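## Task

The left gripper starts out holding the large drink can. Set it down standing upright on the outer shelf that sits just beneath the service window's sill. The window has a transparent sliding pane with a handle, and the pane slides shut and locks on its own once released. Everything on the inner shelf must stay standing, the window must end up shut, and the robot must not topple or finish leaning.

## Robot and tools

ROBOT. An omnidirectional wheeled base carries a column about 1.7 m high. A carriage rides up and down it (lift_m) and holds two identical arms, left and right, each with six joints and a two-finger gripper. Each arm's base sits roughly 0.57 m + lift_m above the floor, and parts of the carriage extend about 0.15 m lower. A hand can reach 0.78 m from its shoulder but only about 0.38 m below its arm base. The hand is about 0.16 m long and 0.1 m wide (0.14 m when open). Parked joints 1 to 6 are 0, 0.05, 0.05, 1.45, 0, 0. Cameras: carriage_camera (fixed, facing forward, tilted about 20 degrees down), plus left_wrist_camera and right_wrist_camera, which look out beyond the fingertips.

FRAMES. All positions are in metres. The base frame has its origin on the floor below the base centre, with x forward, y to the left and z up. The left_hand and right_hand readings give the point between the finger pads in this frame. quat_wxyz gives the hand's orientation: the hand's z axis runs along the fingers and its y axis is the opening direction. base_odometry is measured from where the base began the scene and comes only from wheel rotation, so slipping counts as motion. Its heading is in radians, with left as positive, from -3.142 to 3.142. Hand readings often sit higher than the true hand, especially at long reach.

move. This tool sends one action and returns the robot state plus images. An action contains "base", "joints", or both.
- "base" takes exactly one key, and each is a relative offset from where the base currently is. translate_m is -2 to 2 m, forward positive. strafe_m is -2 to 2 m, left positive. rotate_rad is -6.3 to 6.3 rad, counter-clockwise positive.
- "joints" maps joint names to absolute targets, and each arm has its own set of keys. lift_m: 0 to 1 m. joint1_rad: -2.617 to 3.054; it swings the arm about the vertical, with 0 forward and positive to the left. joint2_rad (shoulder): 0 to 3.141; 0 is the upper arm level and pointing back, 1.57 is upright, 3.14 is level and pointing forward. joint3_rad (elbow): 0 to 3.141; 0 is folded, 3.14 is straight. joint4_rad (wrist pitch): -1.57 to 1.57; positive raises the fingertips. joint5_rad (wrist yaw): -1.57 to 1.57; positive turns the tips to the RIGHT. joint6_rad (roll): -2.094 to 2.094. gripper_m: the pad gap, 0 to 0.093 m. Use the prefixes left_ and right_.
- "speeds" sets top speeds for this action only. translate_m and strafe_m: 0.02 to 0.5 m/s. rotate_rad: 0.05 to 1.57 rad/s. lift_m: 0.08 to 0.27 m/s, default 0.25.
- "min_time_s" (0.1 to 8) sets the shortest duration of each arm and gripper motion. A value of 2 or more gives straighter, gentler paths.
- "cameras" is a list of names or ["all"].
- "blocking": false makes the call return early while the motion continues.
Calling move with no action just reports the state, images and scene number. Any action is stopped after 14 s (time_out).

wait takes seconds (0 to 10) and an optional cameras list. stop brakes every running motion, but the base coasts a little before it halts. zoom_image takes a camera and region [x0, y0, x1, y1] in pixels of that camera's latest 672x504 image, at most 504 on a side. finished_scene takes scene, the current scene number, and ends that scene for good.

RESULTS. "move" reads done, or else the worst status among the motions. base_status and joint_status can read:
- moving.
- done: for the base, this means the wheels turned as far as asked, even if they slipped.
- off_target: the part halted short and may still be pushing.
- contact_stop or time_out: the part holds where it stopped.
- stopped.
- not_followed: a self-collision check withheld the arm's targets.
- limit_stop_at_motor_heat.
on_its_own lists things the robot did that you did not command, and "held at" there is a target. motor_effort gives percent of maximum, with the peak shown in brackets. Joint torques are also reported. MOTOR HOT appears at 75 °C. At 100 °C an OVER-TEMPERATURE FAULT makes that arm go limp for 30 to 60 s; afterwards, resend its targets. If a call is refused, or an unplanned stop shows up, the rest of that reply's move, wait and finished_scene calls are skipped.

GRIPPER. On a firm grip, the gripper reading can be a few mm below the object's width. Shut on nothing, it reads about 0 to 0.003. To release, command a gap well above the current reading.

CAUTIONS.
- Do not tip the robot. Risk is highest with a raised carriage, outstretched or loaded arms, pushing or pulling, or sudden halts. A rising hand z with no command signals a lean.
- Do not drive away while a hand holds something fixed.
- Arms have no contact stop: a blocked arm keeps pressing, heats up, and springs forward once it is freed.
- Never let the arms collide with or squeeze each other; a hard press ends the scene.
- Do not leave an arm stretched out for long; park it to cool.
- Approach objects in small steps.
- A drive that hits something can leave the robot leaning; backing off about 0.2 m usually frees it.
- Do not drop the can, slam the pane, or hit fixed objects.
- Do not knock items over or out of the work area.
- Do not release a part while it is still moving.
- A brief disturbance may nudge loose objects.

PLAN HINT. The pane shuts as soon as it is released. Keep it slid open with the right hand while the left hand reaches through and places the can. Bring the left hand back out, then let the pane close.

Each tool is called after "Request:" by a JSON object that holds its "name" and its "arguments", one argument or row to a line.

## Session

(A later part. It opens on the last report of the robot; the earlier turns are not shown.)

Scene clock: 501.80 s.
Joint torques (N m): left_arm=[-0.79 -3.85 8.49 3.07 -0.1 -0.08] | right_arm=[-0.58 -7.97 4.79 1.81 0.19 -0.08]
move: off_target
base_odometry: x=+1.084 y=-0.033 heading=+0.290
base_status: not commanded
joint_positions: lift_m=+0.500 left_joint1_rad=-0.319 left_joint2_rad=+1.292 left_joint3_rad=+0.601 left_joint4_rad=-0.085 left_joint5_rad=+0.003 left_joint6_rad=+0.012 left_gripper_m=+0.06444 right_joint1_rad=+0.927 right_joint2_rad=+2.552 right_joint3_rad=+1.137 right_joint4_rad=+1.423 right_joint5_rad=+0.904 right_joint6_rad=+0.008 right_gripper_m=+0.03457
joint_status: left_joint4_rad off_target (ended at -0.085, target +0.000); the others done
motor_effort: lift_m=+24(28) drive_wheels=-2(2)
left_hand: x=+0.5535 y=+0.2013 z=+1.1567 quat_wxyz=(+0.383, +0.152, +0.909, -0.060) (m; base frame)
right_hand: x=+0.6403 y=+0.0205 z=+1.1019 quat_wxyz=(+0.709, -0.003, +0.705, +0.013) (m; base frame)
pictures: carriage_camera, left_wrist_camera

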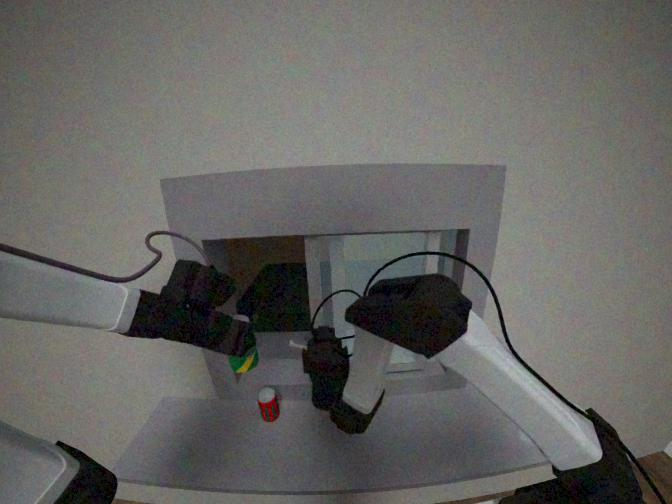

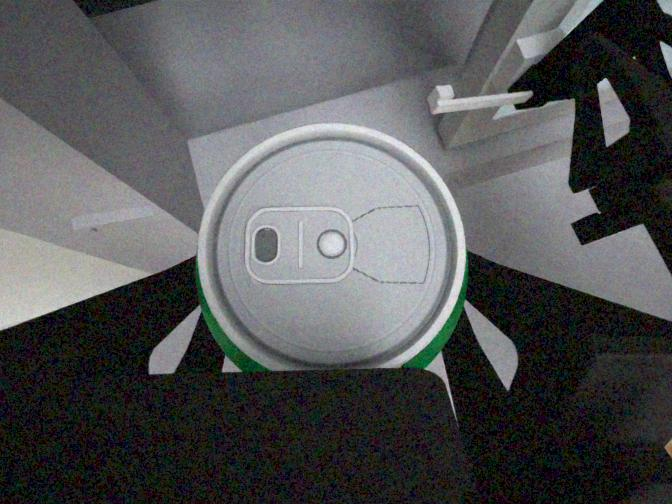

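Request:
{"name": "move", "arguments": {
  "joints": {"left_joint1_rad": -0.25, "left_joint2_rad": 1.91, "left_joint3_rad": 1.23, "left_joint4_rad": 0.01},
  "min_time_s": 2.0,
  "cameras": ["left_wrist_camera"]
}}

Scene clock: 509.37 s.
Joint torques (N m): left_arm=[0.43 -8.4 9.94 3.02 -0.1 -0.05] | right_arm=[-0.59 -7.98 4.81 1.81 0.2 -0.08]
move: off_target
base_odometry: x=+1.084 y=-0.033 heading=+0.290
base_status: not commanded
joint_positions: lift_m=+0.500 left_joint1_rad=-0.257 left_joint2_rad=+1.912 left_joint3_rad=+1.184 left_joint4_rad=-0.068 left_joint5_rad=+0.003 left_joint6_rad=+0.012 left_gripper_m=+0.06444 right_joint1_rad=+0.927 right_joint2_rad=+2.552 right_joint3_rad=+1.137 right_joint4_rad=+1.423 right_joint5_rad=+0.904 right_joint6_rad=+0.008 right_gripper_m=+0.03457
joint_status: left_joint4_rad off_target (ended at -0.069, target +0.010); the others done
motor_effort: lift_m=+25(28) drive_wheels=-2(2)
left_hand: x=+0.7077 y=+0.1832 z=+1.1394 quat_wxyz=(+0.375, +0.125, +0.918, -0.047) (m; base frame)
right_hand: x=+0.6403 y=+0.0205 z=+1.1019 quat_wxyz=(+0.709, -0.003, +0.705, +0.013) (m; base frame)
pictures: left_wrist_camera

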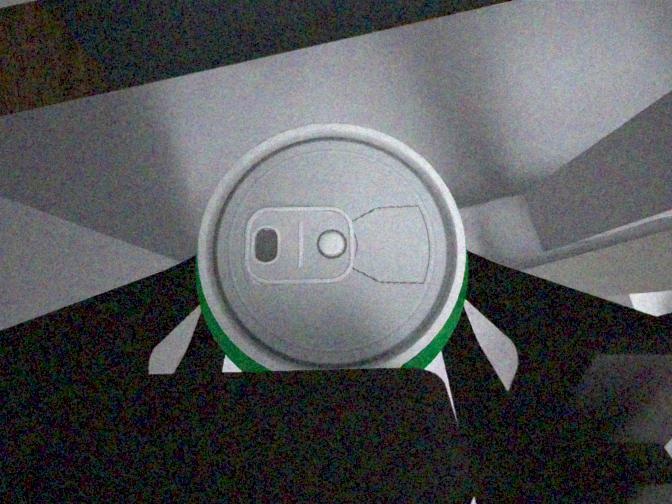

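Request:
{"name": "move", "arguments": {
  "joints": {"left_joint1_rad": -0.175, "left_joint2_rad": 2.525, "left_joint3_rad": 1.865, "left_joint4_rad": 0.0},
  "min_time_s": 2.0,
  "cameras": ["left_wrist_camera"]
}}

Scene clock: 514.40 s.
Joint torques (N m): left_arm=[0.5 -12.14 10 2.95 -0.1 -0.1] | right_arm=[-0.55 -7.99 4.77 1.81 0.2 -0.08]
move: off_target
base_odometry: x=+1.084 y=-0.033 heading=+0.290
base_status: not commanded
joint_positions: lift_m=+0.500 left_joint1_rad=-0.182 left_joint2_rad=+2.529 left_joint3_rad=+1.819 left_joint4_rad=-0.070 left_joint5_rad=+0.003 left_joint6_rad=+0.012 left_gripper_m=+0.06444 right_joint1_rad=+0.927 right_joint2_rad=+2.552 right_joint3_rad=+1.137 right_joint4_rad=+1.423 right_joint5_rad=+0.904 right_joint6_rad=+0.008 right_gripper_m=+0.03457
joint_status: left_joint4_rad off_target (ended at -0.070, target +0.000); the others done
motor_effort: lift_m=+25(28) drive_wheels=-2(2)
left_hand: x=+0.8463 y=+0.1962 z=+1.0494 quat_wxyz=(+0.383, +0.090, +0.919, -0.034) (m; base frame)
right_hand: x=+0.6403 y=+0.0205 z=+1.1019 quat_wxyz=(+0.709, -0.003, +0.705, +0.013) (m; base frame)
pictures: left_wrist_camera

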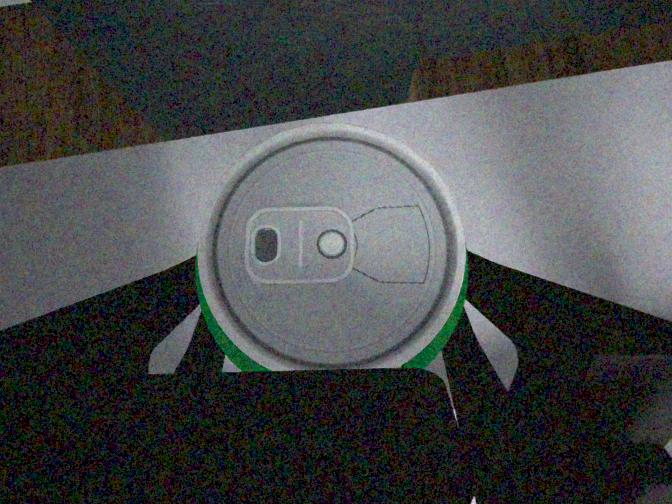

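Request:
{"name": "move", "arguments": {
  "joints": {"left_joint1_rad": -0.174, "left_joint2_rad": 2.77, "left_joint3_rad": 1.895, "left_joint4_rad": 0.203},
  "min_time_s": 1.5,
  "cameras": []
}}

Request:
{"name": "move", "arguments": {
  "joints": {"left_joint1_rad": -0.174, "left_joint2_rad": 2.82, "left_joint3_rad": 1.918, "left_joint4_rad": 0.23},
  "min_time_s": 1.0,
  "cameras": ["left_wrist_camera", "carriage_camera"]
}}

Request:
{"name": "zoom_image", "arguments": {
  "camera": "carriage_camera",
  "region": [190, 220, 350, 430]
}}

Scene clock: 528.03 s.
Joint torques (N m): left_arm=[0.68 -12.41 9.02 3 -0.09 -0.09] | right_arm=[-0.58 -7.99 4.79 1.81 0.2 -0.08]
move: off_target
base_odometry: x=+1.084 y=-0.033 heading=+0.290
base_status: not commanded
joint_positions: lift_m=+0.500 left_joint1_rad=-0.182 left_joint2_rad=+2.773 left_joint3_rad=+1.853 left_joint4_rad=+0.121 left_joint5_rad=+0.003 left_joint6_rad=+0.012 left_gripper_m=+0.06444 right_joint1_rad=+0.927 right_joint2_rad=+2.552 right_joint3_rad=+1.137 right_joint4_rad=+1.423 right_joint5_rad=+0.904 right_joint6_rad=+0.008 right_gripper_m=+0.03457
joint_status: left_joint4_rad off_target (ended at +0.121, target +0.203); the others done
motor_effort: lift_m=+24(28) drive_wheels=-2(2)
left_hand: x=+0.8447 y=+0.1965 z=+0.9452 quat_wxyz=(+0.375, +0.090, +0.922, -0.033) (m; base frame)
right_hand: x=+0.6403 y=+0.0205 z=+1.1019 quat_wxyz=(+0.709, -0.003, +0.705, +0.013) (m; base frame)
pictures: none
No camera images: "cameras" was empty.

Scene clock: 529.33 s.
Joint torques (N m): left_arm=[0.58 -12.41 8.73 3.03 -0.1 -0.07] | right_arm=[-0.58 -7.98 4.77 1.81 0.2 -0.08]
move: off_target
base_odometry: x=+1.084 y=-0.033 heading=+0.290
base_status: not commanded
joint_positions: lift_m=+0.500 left_joint1_rad=-0.182 left_joint2_rad=+2.823 left_joint3_rad=+1.876 left_joint4_rad=+0.149 left_joint5_rad=+0.003 left_joint6_rad=+0.012 left_gripper_m=+0.06444 right_joint1_rad=+0.927 right_joint2_rad=+2.552 right_joint3_rad=+1.137 right_joint4_rad=+1.423 right_joint5_rad=+0.904 right_joint6_rad=+0.008 right_gripper_m=+0.03457
joint_status: left_joint4_rad off_target (ended at +0.149, target +0.230); the others done
motor_effort: lift_m=+27(28) drive_wheels=-2(2)
left_hand: x=+0.8449 y=+0.1965 z=+0.9277 quat_wxyz=(+0.375, +0.090, +0.922, -0.033) (m; base frame)
right_hand: x=+0.6403 y=+0.0205 z=+1.1019 quat_wxyz=(+0.709, -0.003, +0.705, +0.013) (m; base frame)
pictures: carriage_camera, left_wrist_camera

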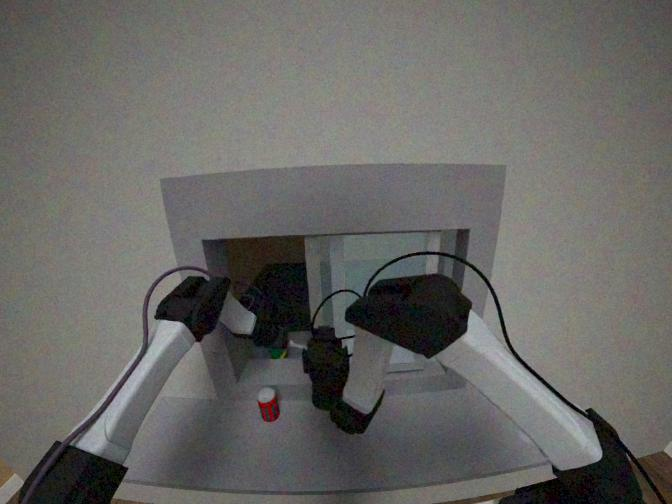

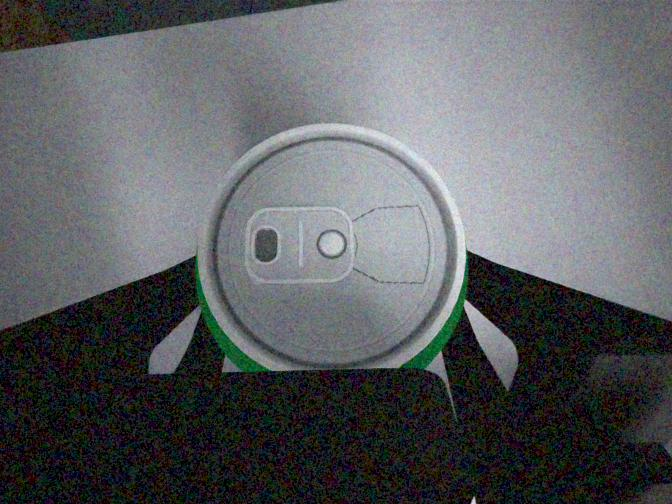

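Scaled by 2.400 from the camera's 672x504 image, which has a finer 960x720 frame.

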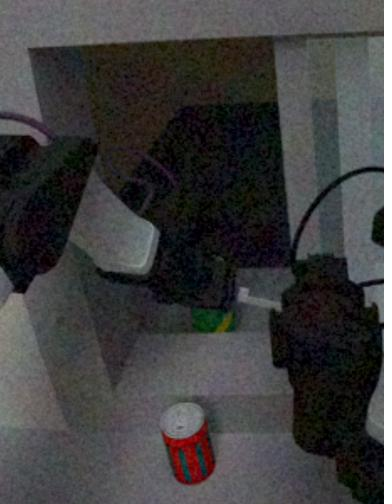

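Request:
{"name": "move", "arguments": {
  "joints": {"left_joint1_rad": -0.174, "left_joint2_rad": 2.843, "left_joint3_rad": 1.93, "left_joint4_rad": 0.25},
  "min_time_s": 1.0,
  "cameras": []
}}

Scene clock: 535.60 s.
Joint torques (N m): left_arm=[0.61 -12.34 8.88 3.05 -0.11 -0.07] | right_arm=[-0.57 -7.98 4.79 1.81 0.19 -0.08]
move: off_target
base_odometry: x=+1.084 y=-0.033 heading=+0.290
base_status: not commanded
joint_positions: lift_m=+0.500 left_joint1_rad=-0.182 left_joint2_rad=+2.845 left_joint3_rad=+1.888 left_joint4_rad=+0.168 left_joint5_rad=+0.003 left_joint6_rad=+0.012 left_gripper_m=+0.06444 right_joint1_rad=+0.927 right_joint2_rad=+2.552 right_joint3_rad=+1.137 right_joint4_rad=+1.423 right_joint5_rad=+0.904 right_joint6_rad=+0.008 right_gripper_m=+0.03457
joint_status: left_joint4_rad off_target (ended at +0.168, target +0.250); the others done
motor_effort: lift_m=+27(28) drive_wheels=-2(2)
left_hand: x=+0.8466 y=+0.1962 z=+0.9216 quat_wxyz=(+0.380, +0.090, +0.920, -0.034) (m; base frame)
right_hand: x=+0.6403 y=+0.0205 z=+1.1019 quat_wxyz=(+0.709, -0.003, +0.705, +0.013) (m; base frame)
pictures: none
No camera images: "cameras" was empty.

Request:
{"name": "move", "arguments": {
  "joints": {"left_joint1_rad": -0.174, "left_joint2_rad": 2.865, "left_joint3_rad": 1.938, "left_joint4_rad": 0.262},
  "min_time_s": 1.0,
  "cameras": []
}}

Scene clock: 539.13 s.
Joint torques (N m): left_arm=[0.54 -12.26 8.79 3.02 -0.11 -0.08] | right_arm=[-0.57 -7.98 4.78 1.8 0.2 -0.08]
move: off_target
base_odometry: x=+1.084 y=-0.033 heading=+0.290
base_status: not commanded
joint_positions: lift_m=+0.500 left_joint1_rad=-0.182 left_joint2_rad=+2.865 left_joint3_rad=+1.897 left_joint4_rad=+0.183 left_joint5_rad=+0.003 left_joint6_rad=+0.012 left_gripper_m=+0.06444 right_joint1_rad=+0.927 right_joint2_rad=+2.552 right_joint3_rad=+1.137 right_joint4_rad=+1.423 right_joint5_rad=+0.904 right_joint6_rad=+0.008 right_gripper_m=+0.03457
joint_status: left_joint4_rad off_target (ended at +0.183, target +0.262); the others done
motor_effort: lift_m=+24(27) drive_wheels=-2(2)
left_hand: x=+0.8470 y=+0.1961 z=+0.9153 quat_wxyz=(+0.382, +0.090, +0.919, -0.034) (m; base frame)
right_hand: x=+0.6403 y=+0.0205 z=+1.1019 quat_wxyz=(+0.709, -0.003, +0.705, +0.013) (m; base frame)
pictures: none
No camera images: "cameras" was empty.

Request:
{"name": "move", "arguments": {
  "joints": {"left_joint1_rad": -0.174, "left_joint2_rad": 2.887, "left_joint3_rad": 1.946, "left_joint4_rad": 0.274},
  "min_time_s": 1.0,
  "cameras": []
}}

Scene clock: 542.50 s.
Joint torques (N m): left_arm=[0.61 -11.88 8.36 2.86 -0.11 -0.07] | right_arm=[-0.57 -7.99 4.78 1.81 0.2 -0.08]
move: off_target
base_odometry: x=+1.084 y=-0.033 heading=+0.290
base_status: not commanded
joint_positions: lift_m=+0.500 left_joint1_rad=-0.182 left_joint2_rad=+2.882 left_joint3_rad=+1.909 left_joint4_rad=+0.211 left_joint5_rad=+0.003 left_joint6_rad=+0.011 left_gripper_m=+0.06444 right_joint1_rad=+0.927 right_joint2_rad=+2.552 right_joint3_rad=+1.137 right_joint4_rad=+1.423 right_joint5_rad=+0.904 right_joint6_rad=+0.008 right_gripper_m=+0.03457
joint_status: left_joint4_rad off_target (ended at +0.211, target +0.274); the others done
motor_effort: lift_m=+27(28) drive_wheels=-2(2)
left_hand: x=+0.8514 y=+0.1953 z=+0.9144 quat_wxyz=(+0.392, +0.089, +0.915, -0.035) (m; base frame)
right_hand: x=+0.6403 y=+0.0205 z=+1.1019 quat_wxyz=(+0.709, -0.003, +0.705, +0.013) (m; base frame)
pictures: none
No camera images: "cameras" was empty.

Request:
{"name": "move", "arguments": {
  "joints": {"left_gripper_m": 0.076},
  "min_time_s": 1.5,
  "cameras": ["left_wrist_camera"]
}}

Scene clock: 550.07 s.
Joint torques (N m): left_arm=[0.55 -12.01 7.06 2.43 -0.11 -0.08] | right_arm=[-0.57 -7.99 4.79 1.81 0.2 -0.08]
move: done
base_odometry: x=+1.084 y=-0.033 heading=+0.290
base_status: not commanded
joint_positions: lift_m=+0.500 left_joint1_rad=-0.182 left_joint2_rad=+2.882 left_joint3_rad=+1.925 left_joint4_rad=+0.259 left_joint5_rad=+0.003 left_joint6_rad=+0.011 left_gripper_m=+0.07595 right_joint1_rad=+0.927 right_joint2_rad=+2.552 right_joint3_rad=+1.137 right_joint4_rad=+1.423 right_joint5_rad=+0.904 right_joint6_rad=+0.008 right_gripper_m=+0.03457
joint_status: all done
on_its_own: left_joint4_rad moved +0.048 to your old target +0.274
motor_effort: lift_m=+25(28) drive_wheels=-2(2)
left_hand: x=+0.8645 y=+0.1929 z=+0.9294 quat_wxyz=(+0.422, +0.088, +0.902, -0.037) (m; base frame)
right_hand: x=+0.6403 y=+0.0205 z=+1.1019 quat_wxyz=(+0.709, -0.003, +0.705, +0.013) (m; base frame)
pictures: left_wrist_camera

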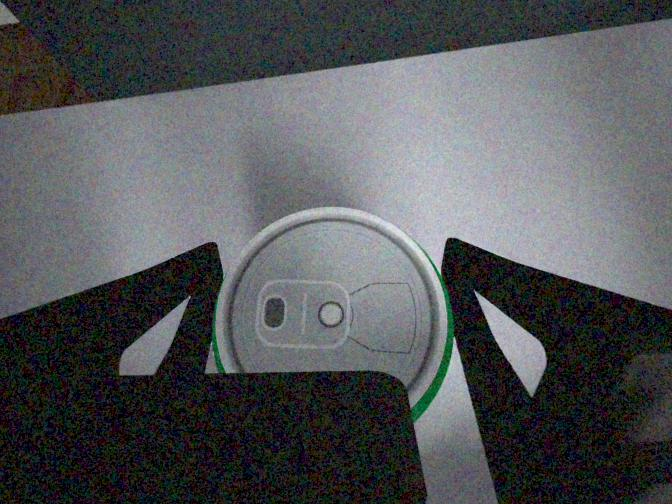

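Request:
{"name": "move", "arguments": {
  "joints": {"left_joint1_rad": -0.174, "left_joint2_rad": 2.78, "left_joint3_rad": 1.90, "left_joint4_rad": 0.275, "left_gripper_m": 0.09},
  "min_time_s": 1.2,
  "cameras": ["left_wrist_camera"]
}}

Scene clock: 566.10 s.
Joint torques (N m): left_arm=[0.62 -16.84 5.14 2.4 -0.12 -0.04] | right_arm=[-0.58 -7.97 4.78 1.81 0.19 -0.08]
move: done
base_odometry: x=+1.084 y=-0.033 heading=+0.290
base_status: not commanded
joint_positions: lift_m=+0.500 left_joint1_rad=-0.182 left_joint2_rad=+2.837 left_joint3_rad=+1.904 left_joint4_rad=+0.265 left_joint5_rad=+0.003 left_joint6_rad=+0.011 left_gripper_m=+0.08992 right_joint1_rad=+0.927 right_joint2_rad=+2.552 right_joint3_rad=+1.137 right_joint4_rad=+1.423 right_joint5_rad=+0.904 right_joint6_rad=+0.008 right_gripper_m=+0.03457
joint_status: all done
motor_effort: lift_m=+23(28) drive_wheels=-2(2)
left_hand: x=+0.8695 y=+0.1920 z=+0.9508 quat_wxyz=(+0.435, +0.087, +0.896, -0.038) (m; base frame)
right_hand: x=+0.6403 y=+0.0205 z=+1.1019 quat_wxyz=(+0.709, -0.003, +0.705, +0.013) (m; base frame)
pictures: left_wrist_camera

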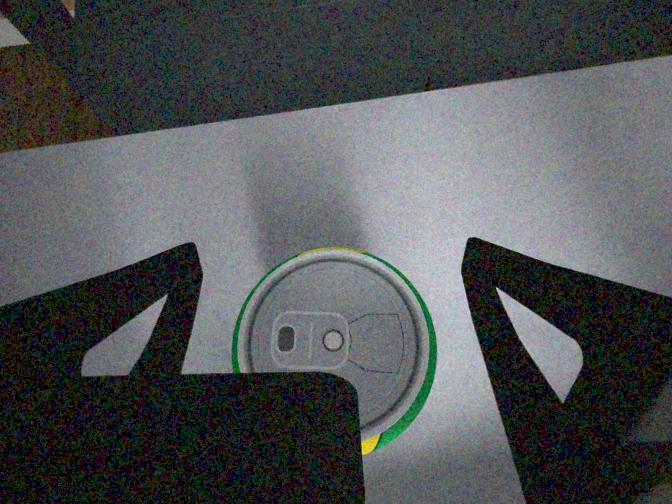

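Request:
{"name": "move", "arguments": {
  "joints": {"left_joint1_rad": -0.174, "left_joint2_rad": 2.465, "left_joint3_rad": 1.50, "left_joint4_rad": 0.316},
  "min_time_s": 2.0,
  "cameras": ["left_wrist_camera"]
}}

Scene clock: 576.73 s.
Joint torques (N m): left_arm=[0.62 -15.46 4.62 2.4 -0.11 -0.05] | right_arm=[-0.57 -7.99 4.77 1.81 0.2 -0.08]
move: done
base_odometry: x=+1.084 y=-0.033 heading=+0.290
base_status: not commanded
joint_positions: lift_m=+0.500 left_joint1_rad=-0.182 left_joint2_rad=+2.520 left_joint3_rad=+1.504 left_joint4_rad=+0.302 left_joint5_rad=+0.003 left_joint6_rad=+0.011 left_gripper_m=+0.08992 right_joint1_rad=+0.927 right_joint2_rad=+2.552 right_joint3_rad=+1.137 right_joint4_rad=+1.423 right_joint5_rad=+0.904 right_joint6_rad=+0.008 right_gripper_m=+0.03457
joint_status: all done
motor_effort: lift_m=+27(28) drive_wheels=-2(2)
left_hand: x=+0.8120 y=+0.2025 z=+1.0012 quat_wxyz=(+0.414, +0.088, +0.905, -0.037) (m; base frame)
right_hand: x=+0.6403 y=+0.0205 z=+1.1019 quat_wxyz=(+0.709, -0.003, +0.705, +0.013) (m; base frame)
pictures: left_wrist_camera

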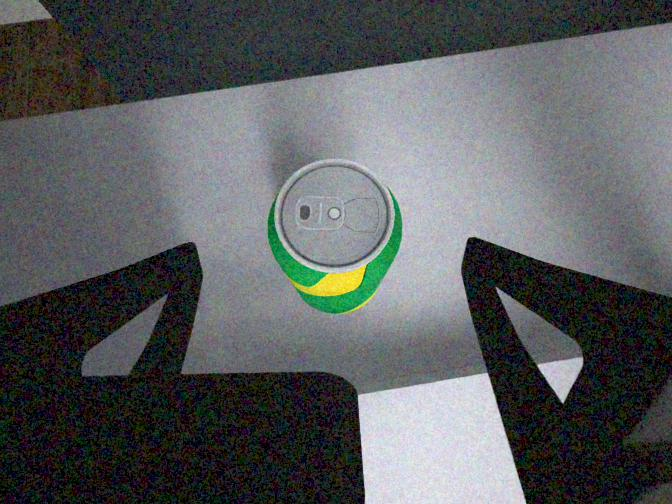

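Request:
{"name": "move", "arguments": {
  "joints": {"left_joint1_rad": -0.195, "left_joint2_rad": 2.214, "left_joint3_rad": 1.222, "left_joint4_rad": 0.339},
  "min_time_s": 1.5,
  "cameras": []
}}

Request:
{"name": "move", "arguments": {
  "joints": {"left_joint1_rad": -0.325, "left_joint2_rad": 1.33, "left_joint3_rad": 0.52, "left_joint4_rad": 0.16, "left_gripper_m": 0.02},
  "min_time_s": 2.2,
  "cameras": ["left_wrist_camera", "carriage_camera"]
}}

Scene clock: 589.73 s.
Joint torques (N m): left_arm=[-0.83 -13.57 4.64 2.39 -0.13 -0.06] | right_arm=[-0.58 -7.99 4.78 1.81 0.19 -0.08]
move: done
base_odometry: x=+1.084 y=-0.033 heading=+0.290
base_status: not commanded
joint_positions: lift_m=+0.500 left_joint1_rad=-0.188 left_joint2_rad=+2.262 left_joint3_rad=+1.226 left_joint4_rad=+0.324 left_joint5_rad=+0.003 left_joint6_rad=+0.011 left_gripper_m=+0.08992 right_joint1_rad=+0.927 right_joint2_rad=+2.552 right_joint3_rad=+1.137 right_joint4_rad=+1.423 right_joint5_rad=+0.904 right_joint6_rad=+0.008 right_gripper_m=+0.03457
joint_status: all done
motor_effort: lift_m=+25(29) drive_wheels=-2(2)
left_hand: x=+0.7626 y=+0.2082 z=+1.0473 quat_wxyz=(+0.415, +0.091, +0.905, -0.038) (m; base frame)
right_hand: x=+0.6403 y=+0.0205 z=+1.1019 quat_wxyz=(+0.709, -0.003, +0.705, +0.013) (m; base frame)
pictures: none
No camera images: "cameras" was empty.

Scene clock: 592.23 s.
Joint torques (N m): left_arm=[-0.87 -5.72 5.39 2.3 -0.1 -0.06] | right_arm=[-0.58 -7.97 4.78 1.81 0.2 -0.08]
move: done
base_odometry: x=+1.084 y=-0.033 heading=+0.290
base_status: not commanded
joint_positions: lift_m=+0.500 left_joint1_rad=-0.318 left_joint2_rad=+1.353 left_joint3_rad=+0.524 left_joint4_rad=+0.160 left_joint5_rad=+0.003 left_joint6_rad=+0.011 left_gripper_m=+0.02008 right_joint1_rad=+0.927 right_joint2_rad=+2.552 right_joint3_rad=+1.137 right_joint4_rad=+1.423 right_joint5_rad=+0.904 right_joint6_rad=+0.008 right_gripper_m=+0.03457
joint_status: all done
motor_effort: lift_m=+26(28) drive_wheels=-2(2)
left_hand: x=+0.5685 y=+0.1967 z=+1.1500 quat_wxyz=(+0.430, +0.148, +0.888, -0.068) (m; base frame)
right_hand: x=+0.6403 y=+0.0205 z=+1.1019 quat_wxyz=(+0.709, -0.003, +0.705, +0.013) (m; base frame)
pictures: carriage_camera, left_wrist_camera

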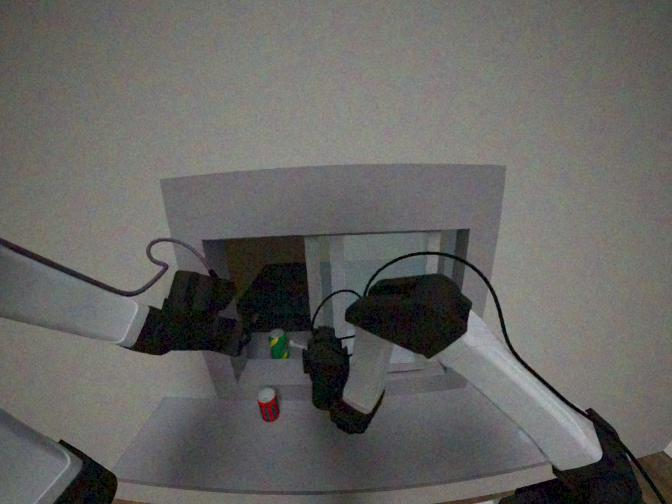

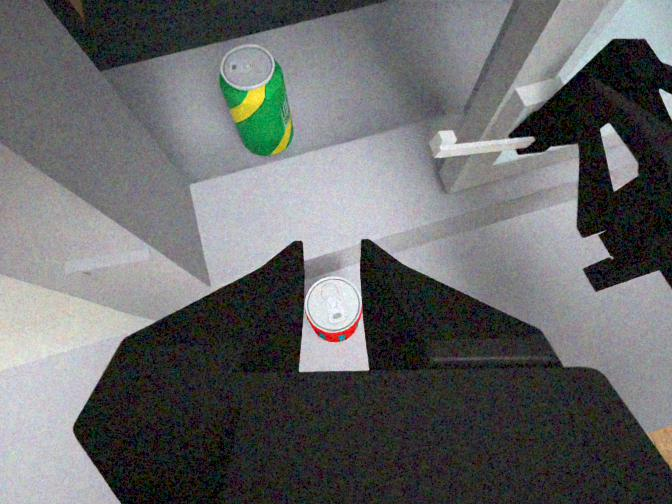

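Request:
{"name": "move", "arguments": {
  "base": {"strafe_m": 0.255},
  "joints": {"left_joint1_rad": 0.0, "left_joint2_rad": 0.05, "left_joint3_rad": 0.05, "left_joint4_rad": 1.45, "left_joint5_rad": 0.0, "left_joint6_rad": 0.0},
  "speeds": {"strafe_m": 0.1},
  "min_time_s": 2.0,
  "cameras": ["right_wrist_camera", "carriage_camera"]
}}

Scene clock: 606.63 s.
Joint torques (N m): left_arm=[0.57 2.18 4.19 -0.09 -0.11 -0.06] | right_arm=[-0.62 -7.98 4.75 1.83 0.08 -0.07]
move: done
base_odometry: x=+1.012 y=+0.211 heading=+0.290
base_status: done
joint_positions: lift_m=+0.500 left_joint1_rad=-0.007 left_joint2_rad=+0.059 left_joint3_rad=+0.054 left_joint4_rad=+1.444 left_joint5_rad=+0.003 left_joint6_rad=+0.011 left_gripper_m=+0.02008 right_joint1_rad=+0.927 right_joint2_rad=+2.552 right_joint3_rad=+1.137 right_joint4_rad=+1.421 right_joint5_rad=+0.916 right_joint6_rad=+0.008 right_gripper_m=+0.03457
joint_status: all done
motor_effort: lift_m=+26(28) drive_wheels=-3(10)
left_hand: x=+0.2540 y=+0.3111 z=+1.5064 quat_wxyz=(+0.998, +0.002, +0.066, +0.002) (m; base frame)
right_hand: x=+0.6403 y=+0.0187 z=+1.1016 quat_wxyz=(+0.708, +0.001, +0.706, +0.009) (m; base frame)
pictures: carriage_camera, right_wrist_camera

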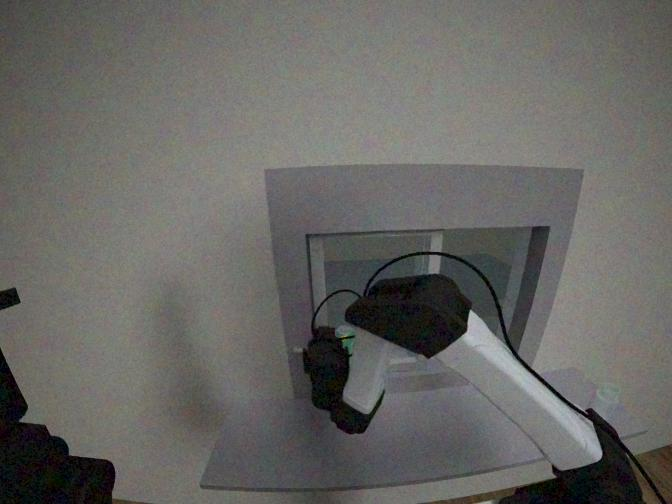

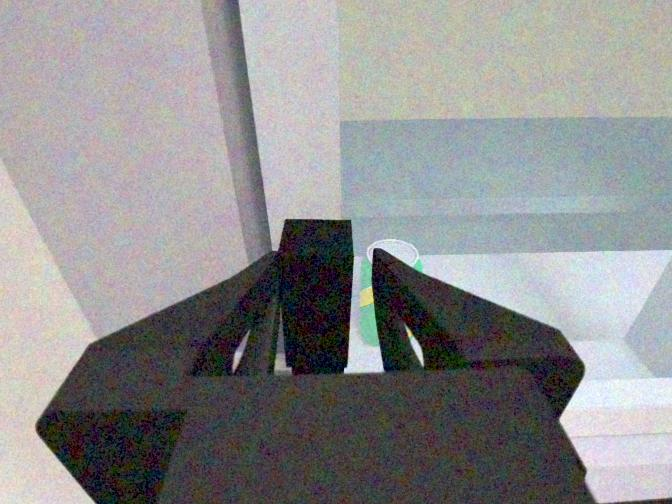

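Request:
{"name": "move", "arguments": {
  "base": {"strafe_m": 0.014},
  "speeds": {"strafe_m": 0.05},
  "cameras": ["right_wrist_camera"]
}}

Scene clock: 611.40 s.
Joint torques (N m): left_arm=[0.46 2.26 4.25 -0.12 -0.11 -0.07] | right_arm=[-0.62 -7.99 4.71 1.82 0.05 -0.07]
move: done
base_odometry: x=+1.008 y=+0.225 heading=+0.289
base_status: done
joint_positions: lift_m=+0.500 left_joint1_rad=-0.007 left_joint2_rad=+0.059 left_joint3_rad=+0.054 left_joint4_rad=+1.445 left_joint5_rad=+0.003 left_joint6_rad=+0.011 left_gripper_m=+0.02008 right_joint1_rad=+0.927 right_joint2_rad=+2.552 right_joint3_rad=+1.137 right_joint4_rad=+1.421 right_joint5_rad=+0.918 right_joint6_rad=+0.008 right_gripper_m=+0.03457
joint_status: not commanded
motor_effort: lift_m=+25(28) drive_wheels=-3(9)
left_hand: x=+0.2538 y=+0.3112 z=+1.5065 quat_wxyz=(+0.998, +0.002, +0.065, +0.002) (m; base frame)
right_hand: x=+0.6403 y=+0.0183 z=+1.1016 quat_wxyz=(+0.708, +0.001, +0.706, +0.008) (m; base frame)
pictures: right_wrist_camera

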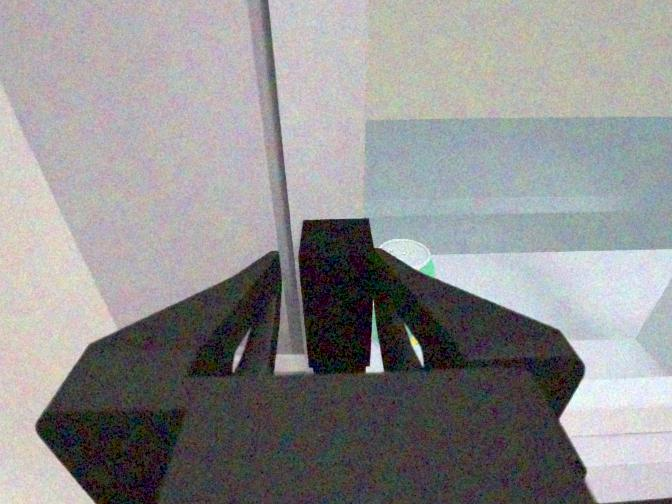

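Request:
{"name": "move", "arguments": {
  "base": {"translate_m": -0.12},
  "speeds": {"translate_m": 0.08},
  "cameras": ["right_wrist_camera"]
}}

Request:
{"name": "zoom_image", "arguments": {
  "camera": "right_wrist_camera",
  "region": [120, 100, 420, 340]
}}

Scene clock: 618.57 s.
Joint torques (N m): left_arm=[0.47 2.29 4.23 -0.18 -0.11 -0.07] | right_arm=[-0.49 -7.98 4.81 1.84 0.05 -0.08]
move: done
base_odometry: x=+0.893 y=+0.191 heading=+0.289
base_status: done
joint_positions: lift_m=+0.500 left_joint1_rad=-0.007 left_joint2_rad=+0.059 left_joint3_rad=+0.054 left_joint4_rad=+1.450 left_joint5_rad=+0.003 left_joint6_rad=+0.011 left_gripper_m=+0.02008 right_joint1_rad=+0.926 right_joint2_rad=+2.552 right_joint3_rad=+1.137 right_joint4_rad=+1.419 right_joint5_rad=+0.918 right_joint6_rad=+0.008 right_gripper_m=+0.03457
joint_status: not commanded
motor_effort: lift_m=+24(28) drive_wheels=-2(6)
left_hand: x=+0.2526 y=+0.3112 z=+1.5066 quat_wxyz=(+0.998, +0.002, +0.063, +0.002) (m; base frame)
right_hand: x=+0.6407 y=+0.0178 z=+1.1013 quat_wxyz=(+0.708, +0.001, +0.706, +0.007) (m; base frame)
pictures: right_wrist_camera

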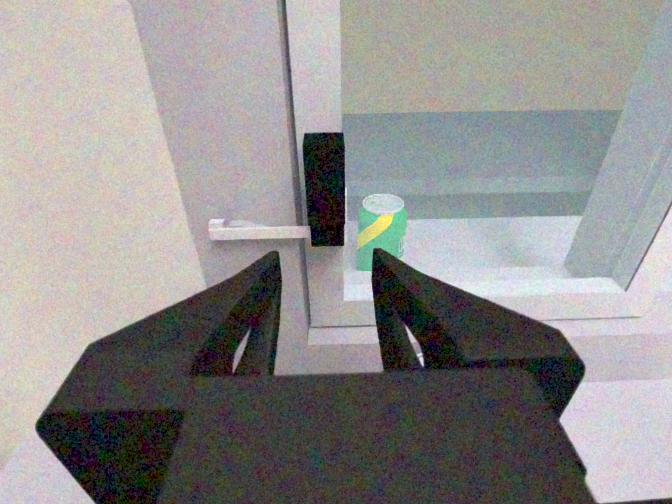

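Scaled by 1.680 from the camera's 672x504 image, which has a finer 960x720 frame.

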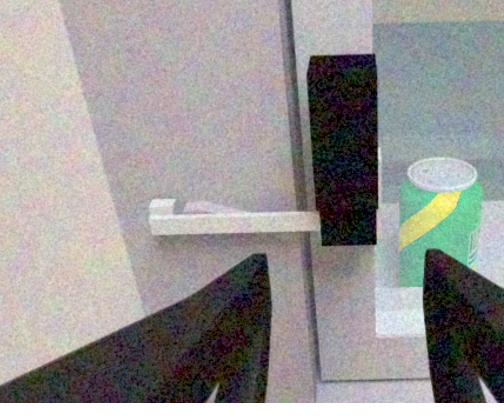

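Request:
{"name": "zoom_image", "arguments": {
  "camera": "right_wrist_camera",
  "region": [190, 190, 350, 270]
}}

Request:
{"name": "move", "arguments": {
  "base": {"translate_m": -0.08},
  "joints": {"right_joint1_rad": 0.0, "right_joint2_rad": 1.4, "right_joint3_rad": 0.5, "right_joint4_rad": 1.45, "right_joint5_rad": 0.0, "right_joint6_rad": 0.0, "right_gripper_m": 0.02},
  "speeds": {"translate_m": 0.15},
  "min_time_s": 2.0,
  "cameras": ["carriage_camera"]
}}

Request:
{"name": "zoom_image", "arguments": {
  "camera": "carriage_camera",
  "region": [220, 200, 560, 450]
}}

Scaled by 3.150 from the camera's 672x504 image, which has a finer 960x720 frame.

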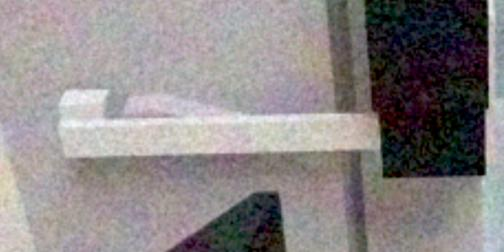

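Scene clock: 627.37 s.
Joint torques (N m): left_arm=[0.51 2.29 4.15 -0.22 -0.12 -0.07] | right_arm=[-0.81 -5.12 4.51 1.72 -0.1 -0.08]
move: done
base_odometry: x=+0.816 y=+0.168 heading=+0.289
base_status: done
joint_positions: lift_m=+0.500 left_joint1_rad=-0.007 left_joint2_rad=+0.059 left_joint3_rad=+0.054 left_joint4_rad=+1.452 left_joint5_rad=+0.003 left_joint6_rad=+0.011 left_gripper_m=+0.02008 right_joint1_rad=+0.007 right_joint2_rad=+1.421 right_joint3_rad=+0.511 right_joint4_rad=+1.441 right_joint5_rad=+0.009 right_joint6_rad=+0.008 right_gripper_m=+0.02007
joint_status: all done
motor_effort: lift_m=+26(28) drive_wheels=-2(8)
left_hand: x=+0.2520 y=+0.3112 z=+1.5067 quat_wxyz=(+0.998, +0.002, +0.061, +0.002) (m; base frame)
right_hand: x=+0.6120 y=-0.3107 z=+1.4164 quat_wxyz=(+0.868, +0.004, +0.497, +0.004) (m; base frame)
pictures: carriage_camera

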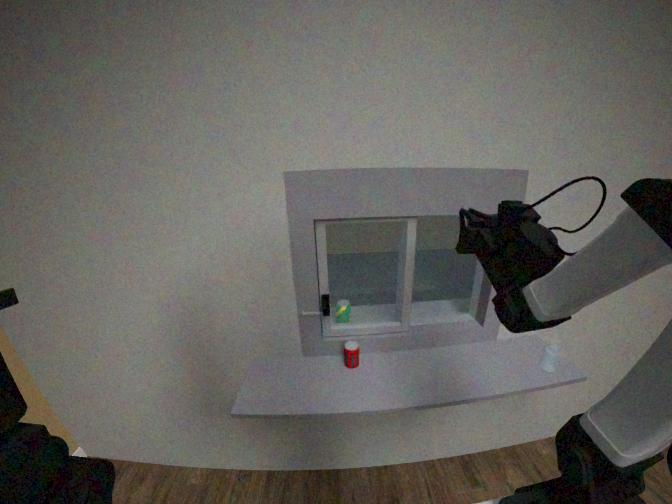

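Scaled by 1.482 from the camera's 672x504 image, which has a finer 960x720 frame.

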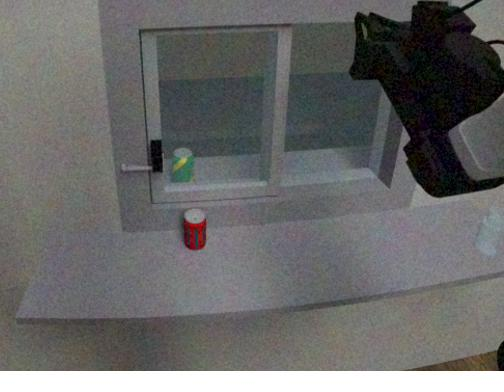

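Request:
{"name": "finished_scene", "arguments": {
  "scene": 2
}}

The scene is finished: the task was done.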